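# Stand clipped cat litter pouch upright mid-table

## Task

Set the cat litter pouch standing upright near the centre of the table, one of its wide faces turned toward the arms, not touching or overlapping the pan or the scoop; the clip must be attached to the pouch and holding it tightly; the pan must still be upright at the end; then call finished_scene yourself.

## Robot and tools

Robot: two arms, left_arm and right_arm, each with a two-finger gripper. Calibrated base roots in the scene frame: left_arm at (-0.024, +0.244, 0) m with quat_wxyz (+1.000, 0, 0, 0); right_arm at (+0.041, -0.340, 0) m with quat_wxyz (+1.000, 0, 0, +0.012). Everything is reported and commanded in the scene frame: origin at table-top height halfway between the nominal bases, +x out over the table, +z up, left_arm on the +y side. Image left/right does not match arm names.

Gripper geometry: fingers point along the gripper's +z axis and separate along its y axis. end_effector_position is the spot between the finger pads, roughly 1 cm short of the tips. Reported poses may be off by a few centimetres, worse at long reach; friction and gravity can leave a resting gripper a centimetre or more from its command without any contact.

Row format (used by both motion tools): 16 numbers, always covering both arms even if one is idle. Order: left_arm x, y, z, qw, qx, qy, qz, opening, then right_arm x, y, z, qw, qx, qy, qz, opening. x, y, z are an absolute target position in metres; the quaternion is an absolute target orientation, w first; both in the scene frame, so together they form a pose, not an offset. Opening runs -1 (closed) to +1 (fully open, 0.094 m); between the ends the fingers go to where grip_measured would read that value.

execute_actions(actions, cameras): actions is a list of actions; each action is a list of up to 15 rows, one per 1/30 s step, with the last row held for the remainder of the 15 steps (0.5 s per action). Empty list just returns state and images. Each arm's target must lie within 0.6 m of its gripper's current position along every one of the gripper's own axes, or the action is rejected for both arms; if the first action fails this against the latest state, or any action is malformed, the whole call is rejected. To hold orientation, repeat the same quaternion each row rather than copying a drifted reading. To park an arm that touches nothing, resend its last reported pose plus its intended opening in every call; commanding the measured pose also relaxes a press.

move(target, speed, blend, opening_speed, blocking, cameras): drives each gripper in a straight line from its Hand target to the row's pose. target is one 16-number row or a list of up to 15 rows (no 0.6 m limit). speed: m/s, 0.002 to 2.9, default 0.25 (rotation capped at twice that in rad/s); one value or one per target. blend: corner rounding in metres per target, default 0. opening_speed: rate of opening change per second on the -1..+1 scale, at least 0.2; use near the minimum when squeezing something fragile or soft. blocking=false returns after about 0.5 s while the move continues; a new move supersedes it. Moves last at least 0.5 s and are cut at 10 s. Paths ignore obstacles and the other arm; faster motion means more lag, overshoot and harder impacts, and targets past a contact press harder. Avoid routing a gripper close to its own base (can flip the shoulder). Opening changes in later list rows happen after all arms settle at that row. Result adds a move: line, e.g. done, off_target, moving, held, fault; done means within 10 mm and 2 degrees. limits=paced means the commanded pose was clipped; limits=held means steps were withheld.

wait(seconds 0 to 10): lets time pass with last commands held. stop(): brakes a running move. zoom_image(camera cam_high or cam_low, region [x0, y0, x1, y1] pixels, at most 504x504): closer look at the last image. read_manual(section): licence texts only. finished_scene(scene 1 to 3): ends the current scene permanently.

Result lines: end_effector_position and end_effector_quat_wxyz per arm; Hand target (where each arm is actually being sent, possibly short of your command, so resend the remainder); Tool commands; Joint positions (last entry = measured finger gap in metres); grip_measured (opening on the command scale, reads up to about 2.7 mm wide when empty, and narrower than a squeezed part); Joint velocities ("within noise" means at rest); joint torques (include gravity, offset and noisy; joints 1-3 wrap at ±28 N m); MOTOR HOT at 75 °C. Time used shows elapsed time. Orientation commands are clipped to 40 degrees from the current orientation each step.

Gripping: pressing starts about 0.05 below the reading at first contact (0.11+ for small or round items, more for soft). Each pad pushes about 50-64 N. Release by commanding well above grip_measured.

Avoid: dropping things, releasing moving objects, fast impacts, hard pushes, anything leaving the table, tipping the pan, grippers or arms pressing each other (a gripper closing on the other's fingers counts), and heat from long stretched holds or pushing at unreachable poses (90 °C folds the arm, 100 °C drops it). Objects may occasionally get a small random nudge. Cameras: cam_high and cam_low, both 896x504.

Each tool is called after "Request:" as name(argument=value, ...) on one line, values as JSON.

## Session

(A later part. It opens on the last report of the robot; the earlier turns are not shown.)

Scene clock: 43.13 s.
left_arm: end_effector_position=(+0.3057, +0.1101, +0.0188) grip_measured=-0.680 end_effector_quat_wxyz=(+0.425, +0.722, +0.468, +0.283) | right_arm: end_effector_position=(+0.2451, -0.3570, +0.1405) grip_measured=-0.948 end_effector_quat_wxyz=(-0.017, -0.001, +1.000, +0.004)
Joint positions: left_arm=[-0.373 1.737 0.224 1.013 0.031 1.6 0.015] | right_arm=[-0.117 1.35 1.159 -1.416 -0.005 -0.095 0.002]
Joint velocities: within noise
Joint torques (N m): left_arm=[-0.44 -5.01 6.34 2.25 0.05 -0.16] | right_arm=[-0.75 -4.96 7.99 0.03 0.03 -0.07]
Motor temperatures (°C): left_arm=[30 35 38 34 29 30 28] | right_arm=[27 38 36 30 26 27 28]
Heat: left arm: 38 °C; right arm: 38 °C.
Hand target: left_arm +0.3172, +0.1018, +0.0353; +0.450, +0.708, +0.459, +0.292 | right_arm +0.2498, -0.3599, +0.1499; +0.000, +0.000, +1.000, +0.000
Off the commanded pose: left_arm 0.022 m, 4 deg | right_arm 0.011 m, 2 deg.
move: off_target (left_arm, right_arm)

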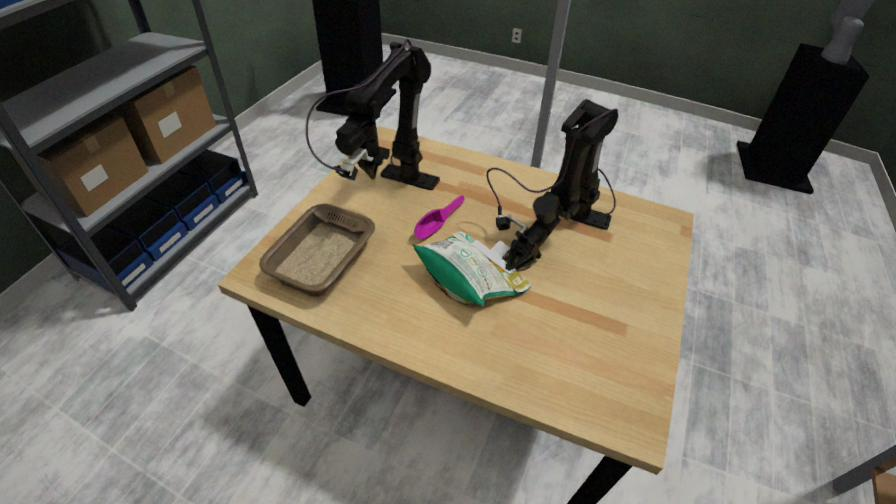

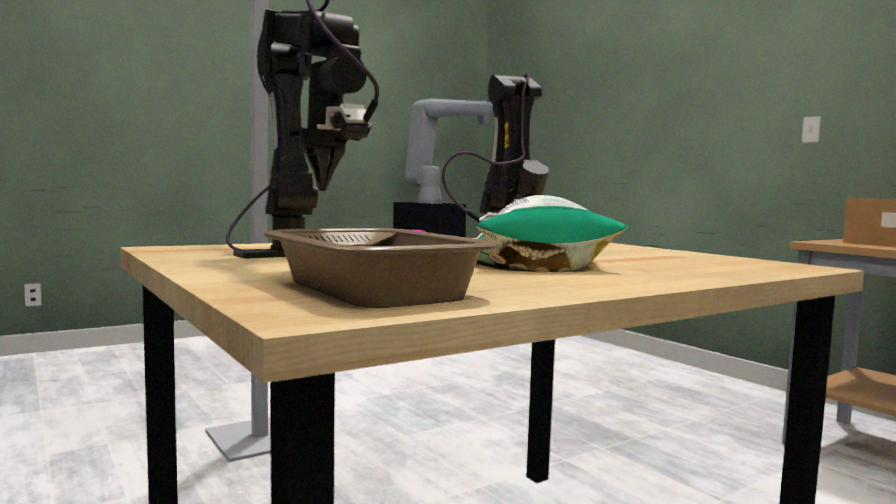

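Request:
move(target=[[0.305,0.108,0.095,0.3545,0.7601,0.4936,0.2302,-0.9,0.25,-0.36,0.15,0,0,1,0,-0.95]], speed=0.08)

Request:
zoom_image(camera="cam_high", region=[400, 200, 560, 320])

Request:
zoom_image(camera="cam_low", region=[440, 80, 700, 290])

Scene clock: 45.50 s.
left_arm: end_effector_position=(+0.2940, +0.1146, +0.0668) grip_measured=-0.710 end_effector_quat_wxyz=(+0.324, +0.773, +0.502, +0.214) | right_arm: end_effector_position=(+0.2450, -0.3570, +0.1405) grip_measured=-0.948 end_effector_quat_wxyz=(-0.018, -0.001, +1.000, +0.004)
Joint positions: left_arm=[-0.377 1.308 0.512 0.021 0.024 1.602 0.014] | right_arm=[-0.117 1.35 1.159 -1.416 -0.005 -0.095 0.002]
Joint velocities: within noise
Joint torques (N m): left_arm=[-0.13 -6.75 9.8 1.69 0.08 0.01] | right_arm=[-0.8 -4.9 8.06 0.04 0.01 -0.08]
Motor temperatures (°C): left_arm=[30 35 38 34 29 30 28] | right_arm=[27 38 36 30 26 27 28]
Heat: left arm: 38 °C; right arm: 38 °C.
Hand target: left_arm +0.3045, +0.1083, +0.0946; +0.354, +0.760, +0.494, +0.230 | right_arm +0.2498, -0.3599, +0.1499; +0.000, +0.000, +1.000, +0.000
Off the commanded pose: left_arm 0.031 m, 4 deg | right_arm 0.011 m, 2 deg.
move: off_target (left_arm, right_arm)

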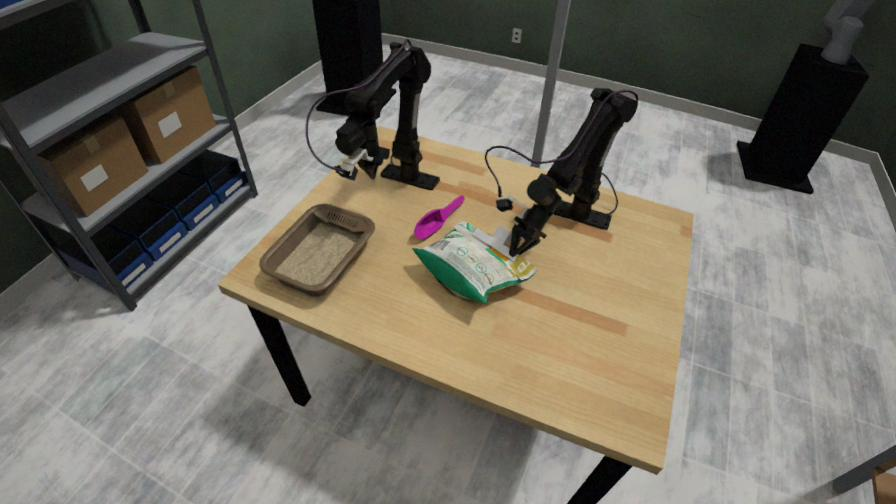

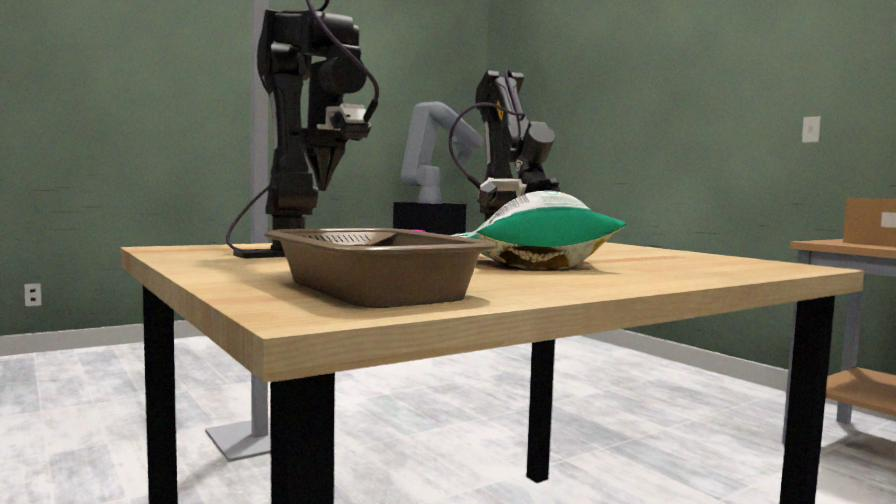

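Scaled by 3.150.

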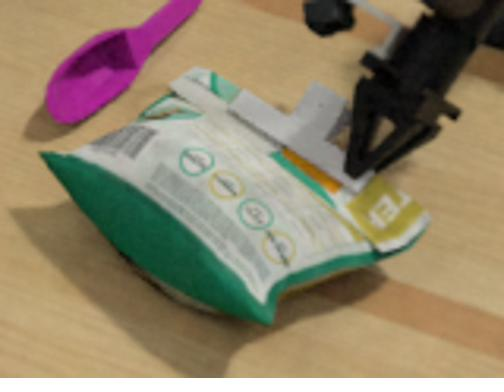

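Scaled by 1.938.

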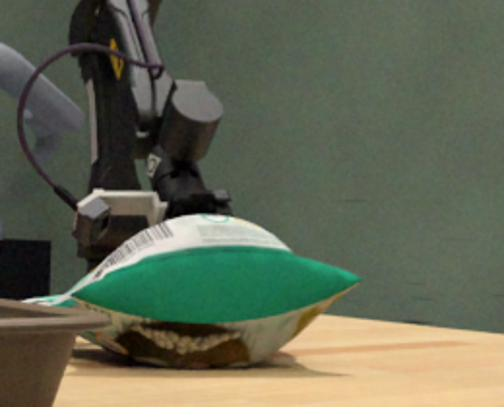

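Request:
move(target=[[0.31,0.102,0.15,0.217,0.81,0.526,0.141,-0.9,0.25,-0.36,0.15,0,0,1,0,-0.95]], speed=0.1)

Request:
zoom_image(camera="cam_high", region=[400, 200, 560, 320])

Request:
zoom_image(camera="cam_low", region=[440, 80, 700, 290])

Scene clock: 48.07 s.
left_arm: end_effector_position=(+0.3052, +0.1082, +0.1326) grip_measured=-0.716 end_effector_quat_wxyz=(+0.200, +0.814, +0.529, +0.138) | right_arm: end_effector_position=(+0.2450, -0.3570, +0.1405) grip_measured=-0.948 end_effector_quat_wxyz=(-0.018, -0.001, +1.000, +0.004)
Joint positions: left_arm=[-0.395 1.452 1.097 -0.726 -0.002 1.595 0.013] | right_arm=[-0.117 1.35 1.159 -1.416 -0.005 -0.095 0.002]
Joint velocities: within noise
Joint torques (N m): left_arm=[-0.16 -5.87 11.08 1.09 0.13 -0.1] | right_arm=[-0.99 -4.53 8.21 0.03 -0.01 -0.11]
Motor temperatures (°C): left_arm=[30 35 39 34 29 30 28] | right_arm=[27 38 36 29 26 27 28]
Heat: left arm: 39 °C; right arm: 38 °C.
Hand target: left_arm +0.3096, +0.1021, +0.1500; +0.217, +0.810, +0.526, +0.141 | right_arm +0.2498, -0.3599, +0.1499; +0.000, +0.000, +1.000, +0.000
Off the commanded pose: left_arm 0.019 m, 2 deg | right_arm 0.011 m, 2 deg.
move: off_target (left_arm, right_arm)

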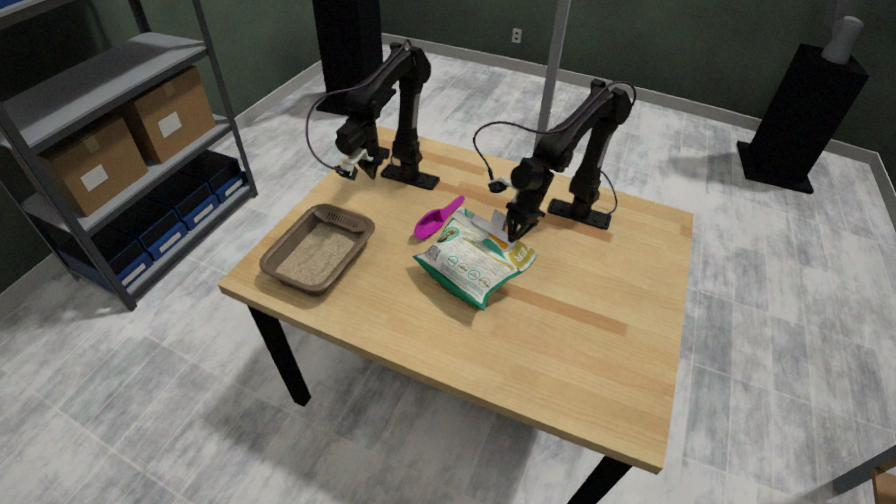

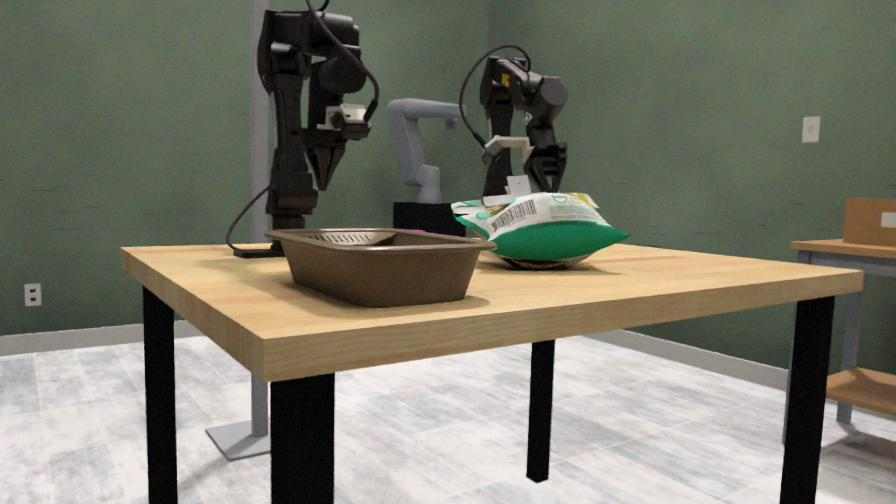

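Scaled by 3.150.

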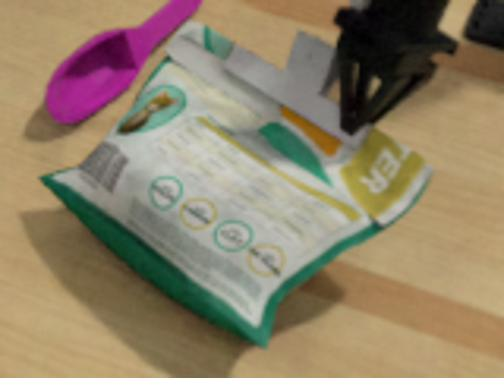

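Scaled by 1.938.

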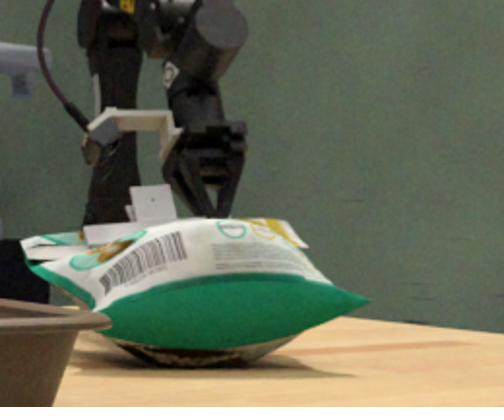

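Request:
move(target=[[0.31,0.100,0.21,0.0731,0.8354,0.5425,0.0474,-0.9,0.25,-0.36,0.15,0,0,1,0,-0.95]], speed=0.1)

Request:
zoom_image(camera="cam_high", region=[400, 180, 560, 320])

Request:
zoom_image(camera="cam_low", region=[440, 80, 700, 290])

Scene clock: 50.67 s.
left_arm: end_effector_position=(+0.3155, +0.1037, +0.1946) grip_measured=-0.716 end_effector_quat_wxyz=(+0.064, +0.833, +0.548, +0.052) | right_arm: end_effector_position=(+0.2450, -0.3569, +0.1405) grip_measured=-0.948 end_effector_quat_wxyz=(-0.018, -0.001, +1.000, +0.004)
Joint positions: left_arm=[-0.402 1.812 1.831 -1.425 -0.015 1.577 0.013] | right_arm=[-0.117 1.35 1.159 -1.417 -0.005 -0.095 0.002]
Joint velocities: within noise
Joint torques (N m): left_arm=[-0.57 -8.58 10.58 0.29 0.13 0.07] | right_arm=[-0.85 -4.66 8.21 0.04 -0.01 -0.07]
Motor temperatures (°C): left_arm=[30 36 40 34 29 30 29] | right_arm=[27 38 36 29 26 27 28]
Heat: left arm: 40 °C; right arm: 38 °C.
Hand target: left_arm +0.3099, +0.1002, +0.2095; +0.074, +0.836, +0.542, +0.048 | right_arm +0.2498, -0.3599, +0.1499; +0.000, +0.000, +1.000, +0.000
Off the commanded pose: left_arm 0.017 m, 1 deg | right_arm 0.011 m, 2 deg.
move: off_target (left_arm, right_arm)

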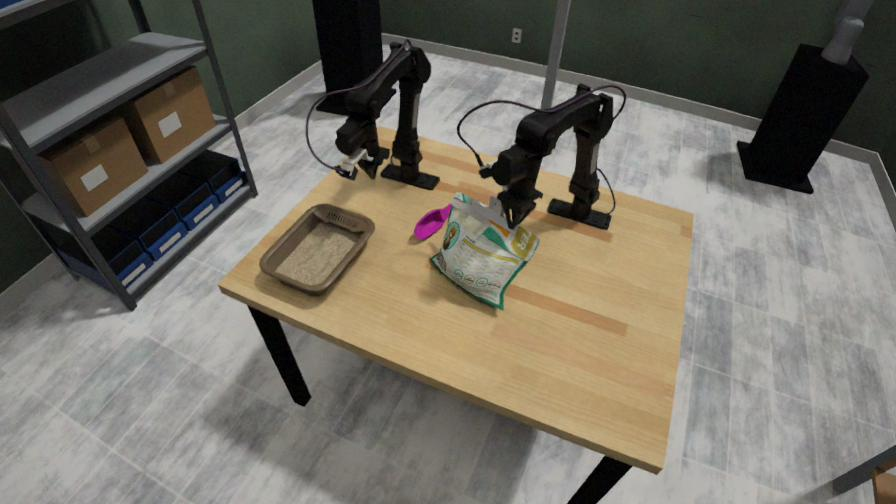

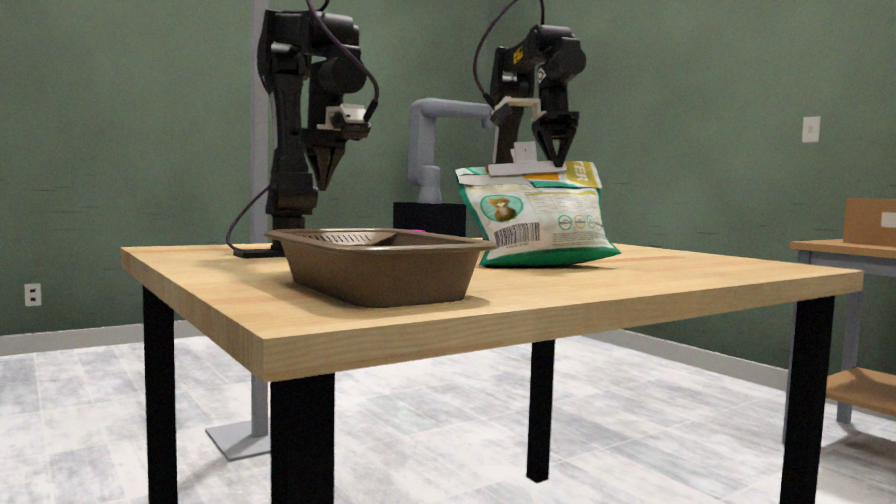

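Scaled by 3.150.

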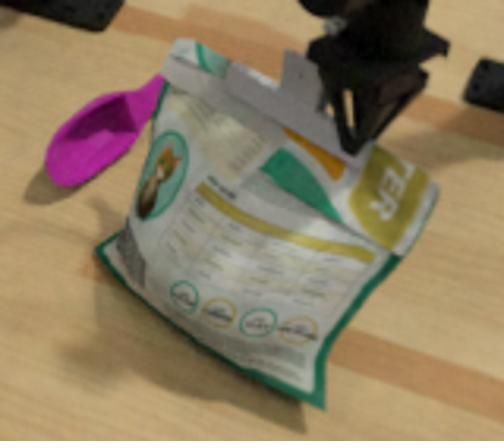

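Scaled by 1.938.

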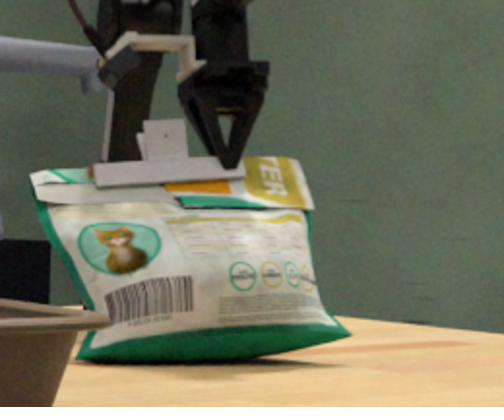

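Request:
move(target=[[0.305,0.098,0.225,0.05,0.8354,0.5425,0.035,-0.9,0.25,-0.36,0.15,0,0,1,0,-0.95],[0.285,0.095,0.225,0.0309,0.7064,0.7064,0.0309,-0.9,0.25,-0.36,0.15,0,0,1,0,-0.95]], speed=0.1)

Request:
zoom_image(camera="cam_high", region=[400, 180, 560, 320])

Request:
zoom_image(camera="cam_low", region=[440, 80, 700, 290])

Scene clock: 53.93 s.
left_arm: end_effector_position=(+0.2913, +0.0952, +0.2052) grip_measured=-0.716 end_effector_quat_wxyz=(+0.026, +0.711, +0.702, +0.033) | right_arm: end_effector_position=(+0.2450, -0.3569, +0.1405) grip_measured=-0.948 end_effector_quat_wxyz=(-0.018, -0.001, +1.000, +0.004)
Joint positions: left_arm=[-0.467 1.848 1.932 -1.584 -0.045 1.119 0.013] | right_arm=[-0.117 1.35 1.159 -1.417 -0.005 -0.095 0.002]
Joint velocities: within noise
Joint torques (N m): left_arm=[-0.5 -12.44 6.23 0.53 0.03 -0.17] | right_arm=[-1.2 -4.75 8.23 0.01 -0.02 -0.07]
Motor temperatures (°C): left_arm=[30 37 40 34 29 30 29] | right_arm=[27 38 36 29 26 27 28]
Heat: left arm: 40 °C; right arm: 38 °C.
Hand target: left_arm +0.2851, +0.0951, +0.2238; +0.054, +0.706, +0.705, +0.038 | right_arm +0.2498, -0.3599, +0.1499; +0.000, +0.000, +1.000, +0.000
Off the commanded pose: left_arm 0.021 m, 1 deg | right_arm 0.011 m, 2 deg.
joint sent to its limit (left arm) — joint 4 (wrist pitch), lower limit. The joint targets are off in orientation, not in position.
move: off_target (left_arm, right_arm)

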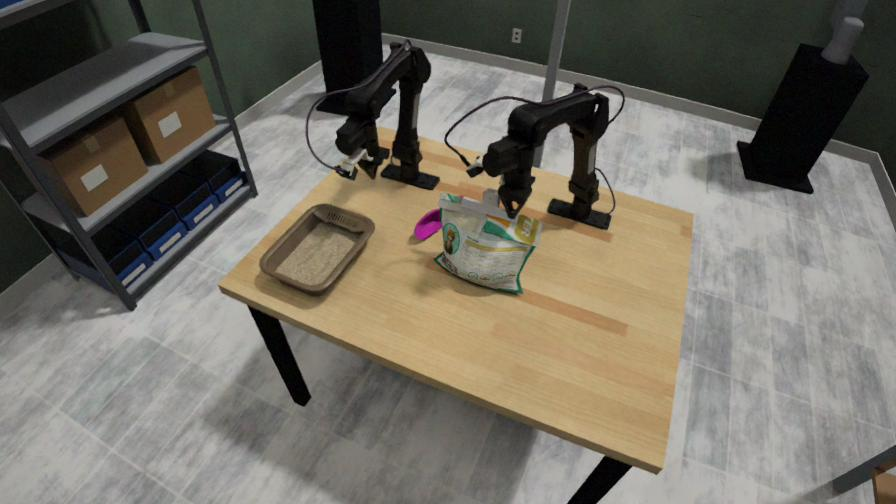

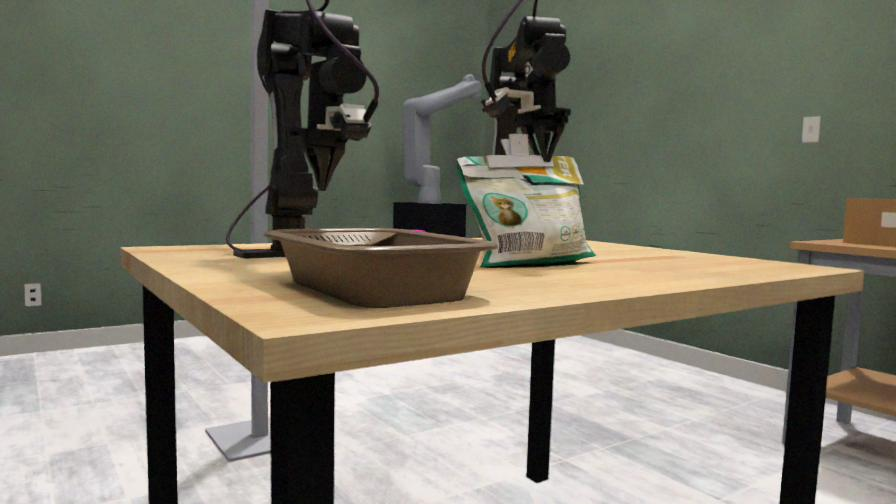

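Scaled by 3.150.

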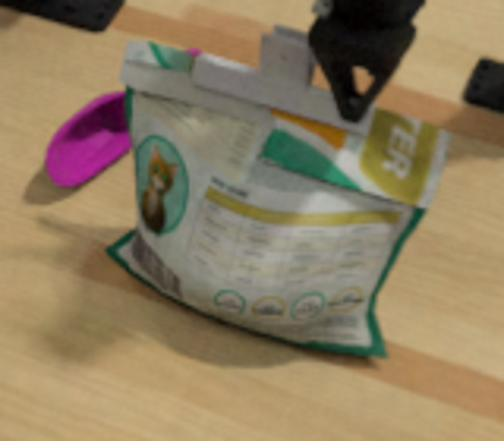

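Scaled by 1.938.

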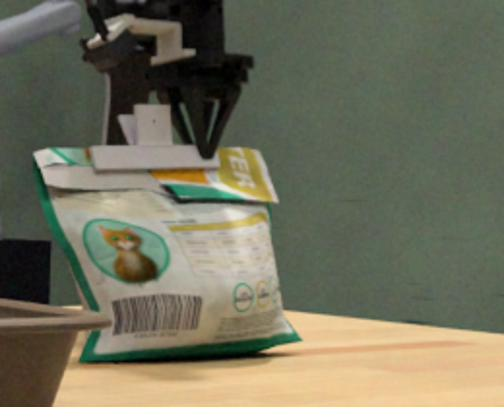

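Request:
move(target=[[0.225,0.11,0.238,0.0309,0.7064,0.7064,0.0309,-0.9,0.25,-0.36,0.15,0,0,1,0,-0.95],[0.235,0.11,0.235,-0.0432,0.7058,0.7058,-0.0432,-0.9,0.25,-0.36,0.15,0,0,1,0,-0.95]], speed=0.1)

Request:
zoom_image(camera="cam_high", region=[400, 160, 560, 300])

Request:
zoom_image(camera="cam_low", region=[440, 80, 700, 290])

Scene clock: 56.60 s.
left_arm: end_effector_position=(+0.2306, +0.1175, +0.2180) grip_measured=-0.724 end_effector_quat_wxyz=(+0.034, +0.704, +0.709, +0.004) | right_arm: end_effector_position=(+0.2450, -0.3569, +0.1405) grip_measured=-0.948 end_effector_quat_wxyz=(-0.018, -0.001, +1.000, +0.004)
Joint positions: left_arm=[-0.456 1.608 1.705 -1.601 0.015 1.107 0.013] | right_arm=[-0.117 1.35 1.159 -1.417 -0.005 -0.095 0.002]
Joint velocities: within noise
Joint torques (N m): left_arm=[0.49 -7.41 9.18 0.69 0.43 0.11] | right_arm=[-0.79 -4.85 8.25 0 0.01 -0.09]
Motor temperatures (°C): left_arm=[30 38 39 33 29 30 29] | right_arm=[27 38 36 29 26 27 28]
Heat: left arm: 39 °C; right arm: 38 °C.
Hand target: left_arm +0.2345, +0.1104, +0.2342; +0.075, +0.704, +0.706, -0.001 | right_arm +0.2498, -0.3599, +0.1499; +0.000, +0.000, +1.000, +0.000
Off the commanded pose: left_arm 0.019 m, 10 deg | right_arm 0.011 m, 2 deg.
joint read past its limit (left arm) — joint 4 (wrist pitch), lower limit.
joint sent to its limit (left arm) — joint 4 (wrist pitch), lower limit. The joint targets are off in orientation, not in position.
move: off_target (left_arm, right_arm)

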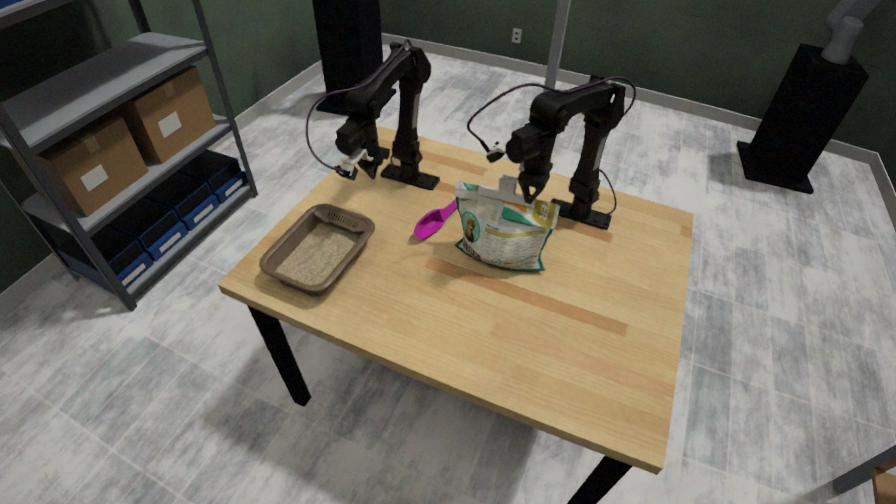

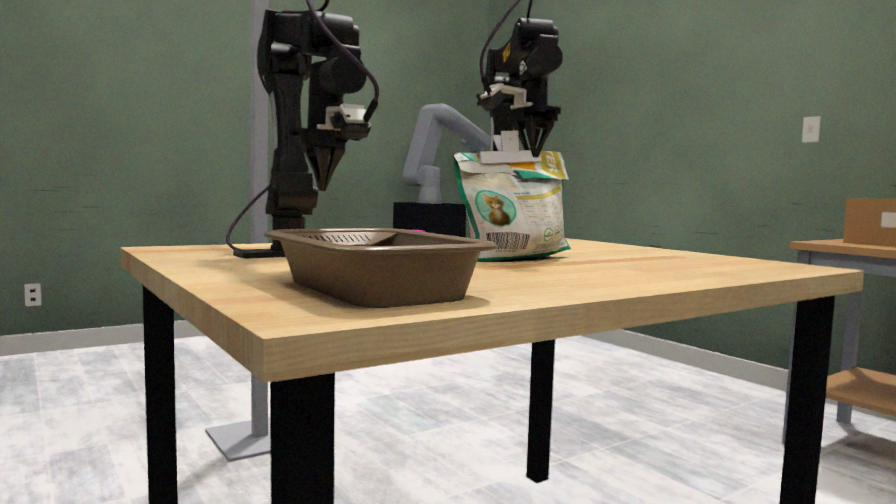

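Scaled by 3.150.

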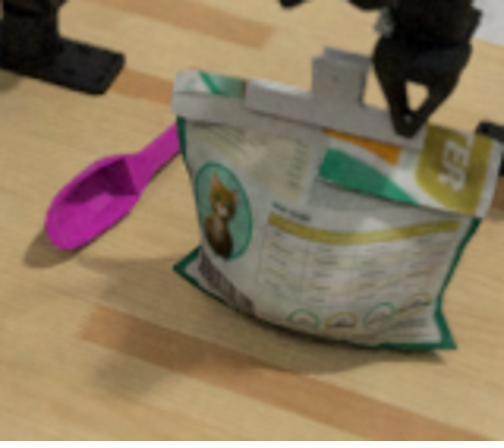

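Scaled by 1.938.

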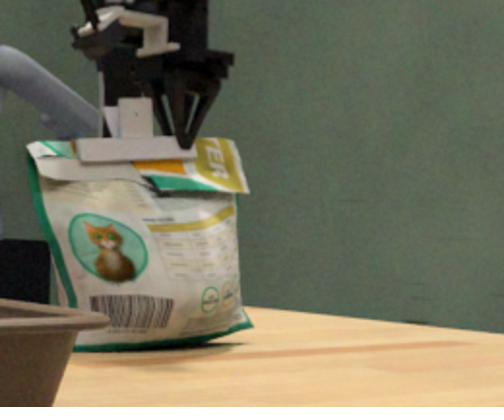

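Request:
move(target=[[0.26,0.108,0.205,0,0.7071,0.7071,0,-0.9,0.25,-0.36,0.15,0,0,1,0,-0.95]], speed=0.06)

Request:
zoom_image(camera="cam_low", region=[440, 80, 700, 290])

Request:
zoom_image(camera="cam_high", region=[400, 160, 560, 300])

Scene clock: 58.43 s.
left_arm: end_effector_position=(+0.2496, +0.1173, +0.2021) grip_measured=-0.724 end_effector_quat_wxyz=(-0.004, +0.708, +0.706, +0.012) | right_arm: end_effector_position=(+0.2450, -0.3569, +0.1405) grip_measured=-0.948 end_effector_quat_wxyz=(-0.018, -0.001, +1.000, +0.004)
Joint positions: left_arm=[-0.452 1.72 1.765 -1.614 -0.025 1.122 0.013] | right_arm=[-0.117 1.35 1.159 -1.417 -0.005 -0.095 0.002]
Joint velocities: within noise
Joint torques (N m): left_arm=[0.2 -5.46 8.54 0.71 0.25 -0.04] | right_arm=[-0.81 -4.88 8.27 0.01 0.04 -0.09]
Motor temperatures (°C): left_arm=[30 38 40 33 29 30 29] | right_arm=[27 38 36 29 26 27 28]
Heat: left arm: 40 °C; right arm: 38 °C.
Hand target: left_arm +0.2598, +0.1081, +0.2046; +0.019, +0.707, +0.707, +0.007 | right_arm +0.2499, -0.3599, +0.1499; +0.000, +0.000, +1.000, +0.000
Off the commanded pose: left_arm 0.014 m, 1 deg | right_arm 0.011 m, 2 deg.
joint read past its limit (left arm) — joint 4 (wrist pitch), lower limit.
joint sent to its limit (left arm) — joint 4 (wrist pitch), lower limit. The joint targets still meet the commanded pose.
move: off_target (left_arm, right_arm)

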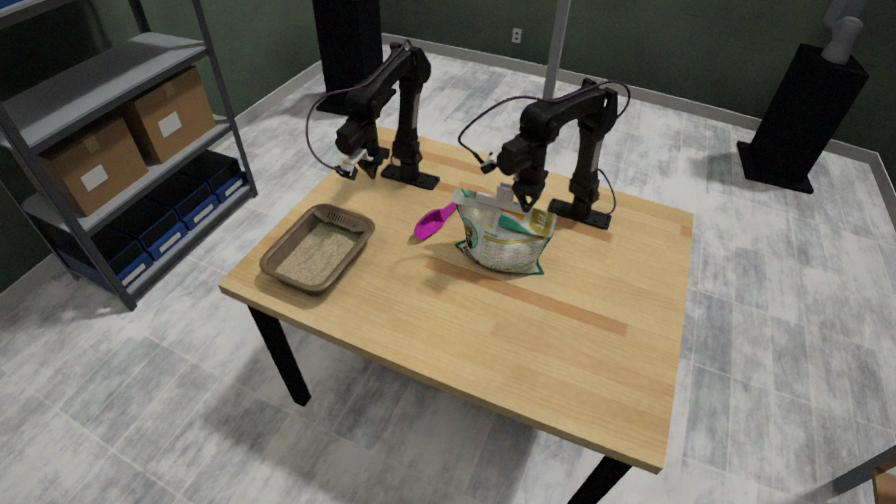

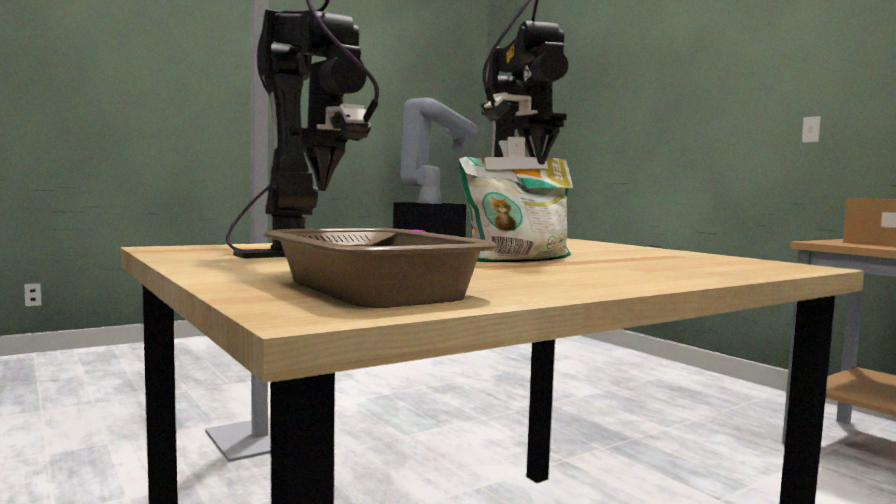

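Scaled by 1.938.

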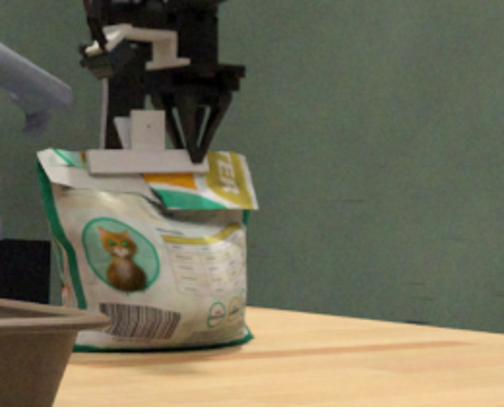

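Scaled by 3.150.

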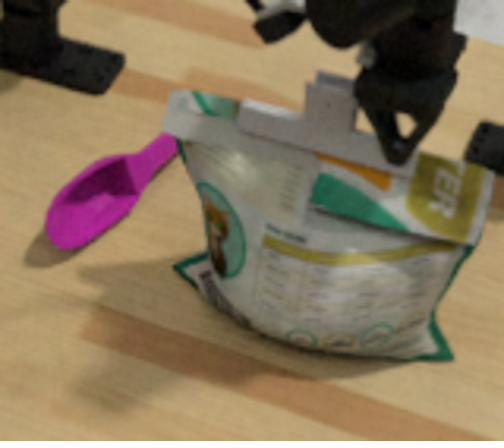

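Request:
move(target=[[0.26,0.113,0.207,0,0.7071,0.7071,0,-0.2,0.25,-0.36,0.15,0,0,1,0,-0.95]], opening_speed=0.4)

Request:
zoom_image(camera="cam_low", region=[440, 80, 700, 290])

Request:
zoom_image(camera="cam_high", region=[400, 160, 560, 300])

Scene clock: 60.53 s.
left_arm: end_effector_position=(+0.2537, +0.1173, +0.2021) grip_measured=-0.202 end_effector_quat_wxyz=(+0.005, +0.709, +0.705, +0.010) | right_arm: end_effector_position=(+0.2449, -0.3569, +0.1405) grip_measured=-0.948 end_effector_quat_wxyz=(-0.018, -0.001, +1.000, +0.004)
Joint positions: left_arm=[-0.441 1.72 1.765 -1.599 -0.016 1.135 0.038] | right_arm=[-0.117 1.35 1.159 -1.417 -0.005 -0.095 0.002]
Joint velocities: within noise
Joint torques (N m): left_arm=[0.34 -6.24 8.05 0.5 0.18 0.02] | right_arm=[-0.77 -4.81 8.06 0.01 0.02 -0.1]
Motor temperatures (°C): left_arm=[30 38 40 33 29 30 29] | right_arm=[27 38 36 29 26 27 28]
Heat: left arm: 40 °C; right arm: 38 °C.
Hand target: left_arm +0.2599, +0.1132, +0.2065; +0.022, +0.707, +0.707, +0.008 | right_arm +0.2498, -0.3599, +0.1499; +0.000, +0.000, +1.000, +0.000
Off the commanded pose: left_arm 0.009 m, 1 deg | right_arm 0.011 m, 2 deg.
joint read past its limit (left arm) — joint 4 (wrist pitch), lower limit.
joint sent to its limit (left arm) — joint 4 (wrist pitch), lower limit. The joint targets are off in orientation, not in position.
move: off_target (right_arm)

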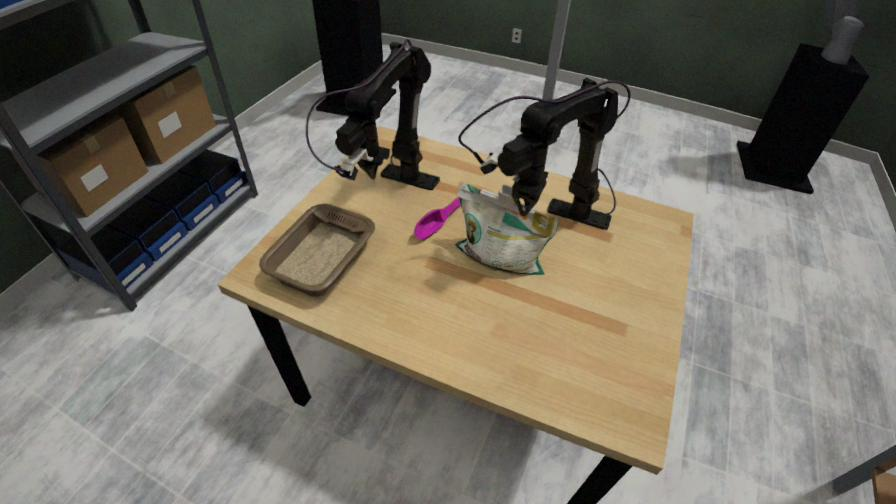

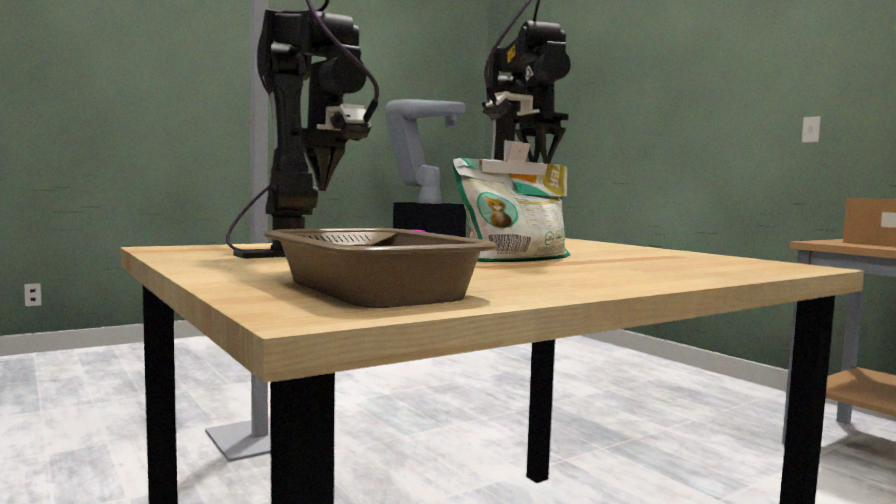

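Scaled by 1.938.

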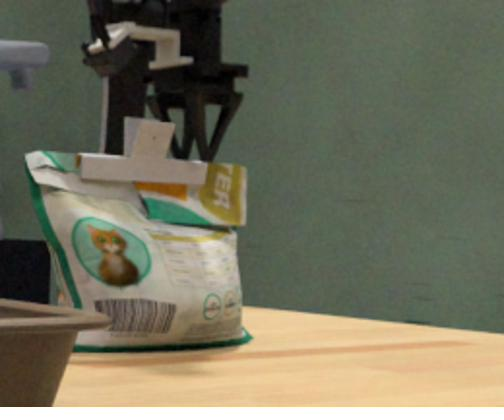

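Scaled by 3.150.

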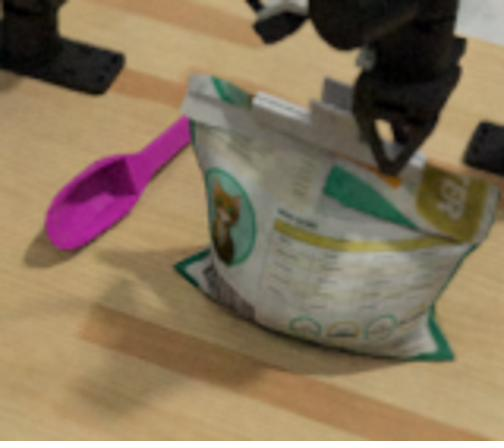

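Request:
move(target=[[0.265,0.113,0.207,0,0.7071,0.7071,0,0.2,0.25,-0.36,0.15,0,0,1,0,-0.95],[0.255,0.117,0.27,0,0.7071,0.7071,0,0.2,0.25,-0.36,0.15,0,0,1,0,-0.95]], opening_speed=0.8, speed=0.08)

Request:
zoom_image(camera="cam_low", region=[440, 80, 700, 290])

Request:
zoom_image(camera="cam_high", region=[400, 160, 560, 300])

Scene clock: 62.70 s.
left_arm: end_effector_position=(+0.2535, +0.1191, +0.2580) grip_measured=+0.198 end_effector_quat_wxyz=(+0.102, +0.703, +0.702, +0.045) | right_arm: end_effector_position=(+0.2449, -0.3569, +0.1405) grip_measured=-0.948 end_effector_quat_wxyz=(-0.018, -0.001, +1.000, +0.004)
Joint positions: left_arm=[-0.435 1.596 1.842 -1.594 -0.015 1.138 0.056] | right_arm=[-0.117 1.35 1.159 -1.417 -0.005 -0.095 0.002]
Joint velocities: within noise
Joint torques (N m): left_arm=[0.28 -6.69 7.86 0.91 0.1 0.03] | right_arm=[-0.87 -4.67 8.03 0.03 0.03 -0.06]
Motor temperatures (°C): left_arm=[30 38 40 33 29 30 29] | right_arm=[27 38 36 29 26 27 28]
Heat: left arm: 40 °C; right arm: 38 °C.
Hand target: left_arm +0.2548, +0.1170, +0.2692; +0.125, +0.701, +0.700, +0.047 | right_arm +0.2498, -0.3599, +0.1499; +0.000, +0.000, +1.000, +0.000
Off the commanded pose: left_arm 0.012 m, 13 deg | right_arm 0.011 m, 2 deg.
joint read past its limit (left arm) — joint 4 (wrist pitch), lower limit.
joint sent to its limit (left arm) — joint 4 (wrist pitch), lower limit. The joint targets are off in orientation, not in position.
move: off_target (left_arm, right_arm)

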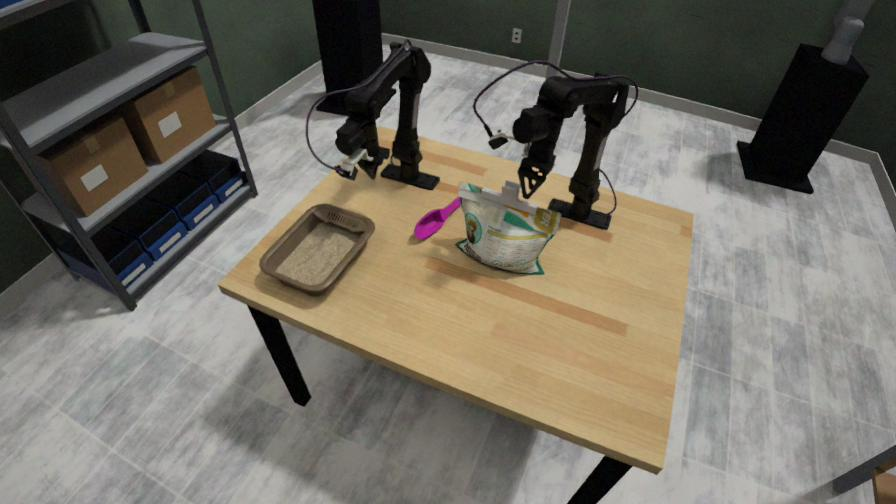

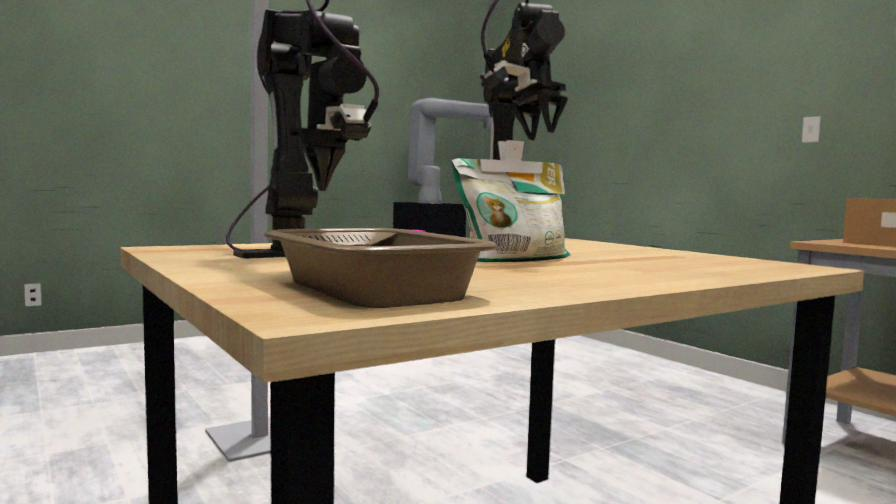

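Scaled by 1.938.

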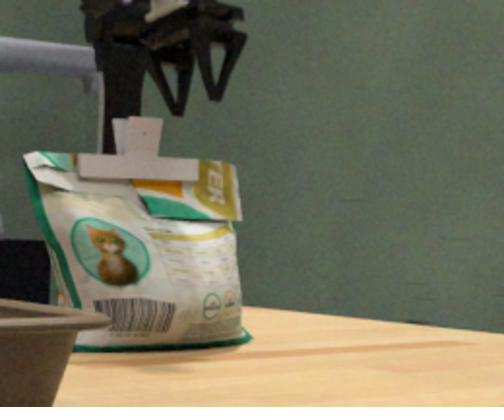

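Scaled by 3.150.

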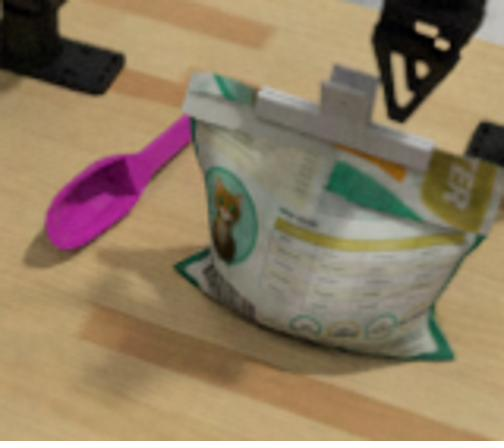

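Request:
finished_scene(scene=1)

The scene is finished: the task was done.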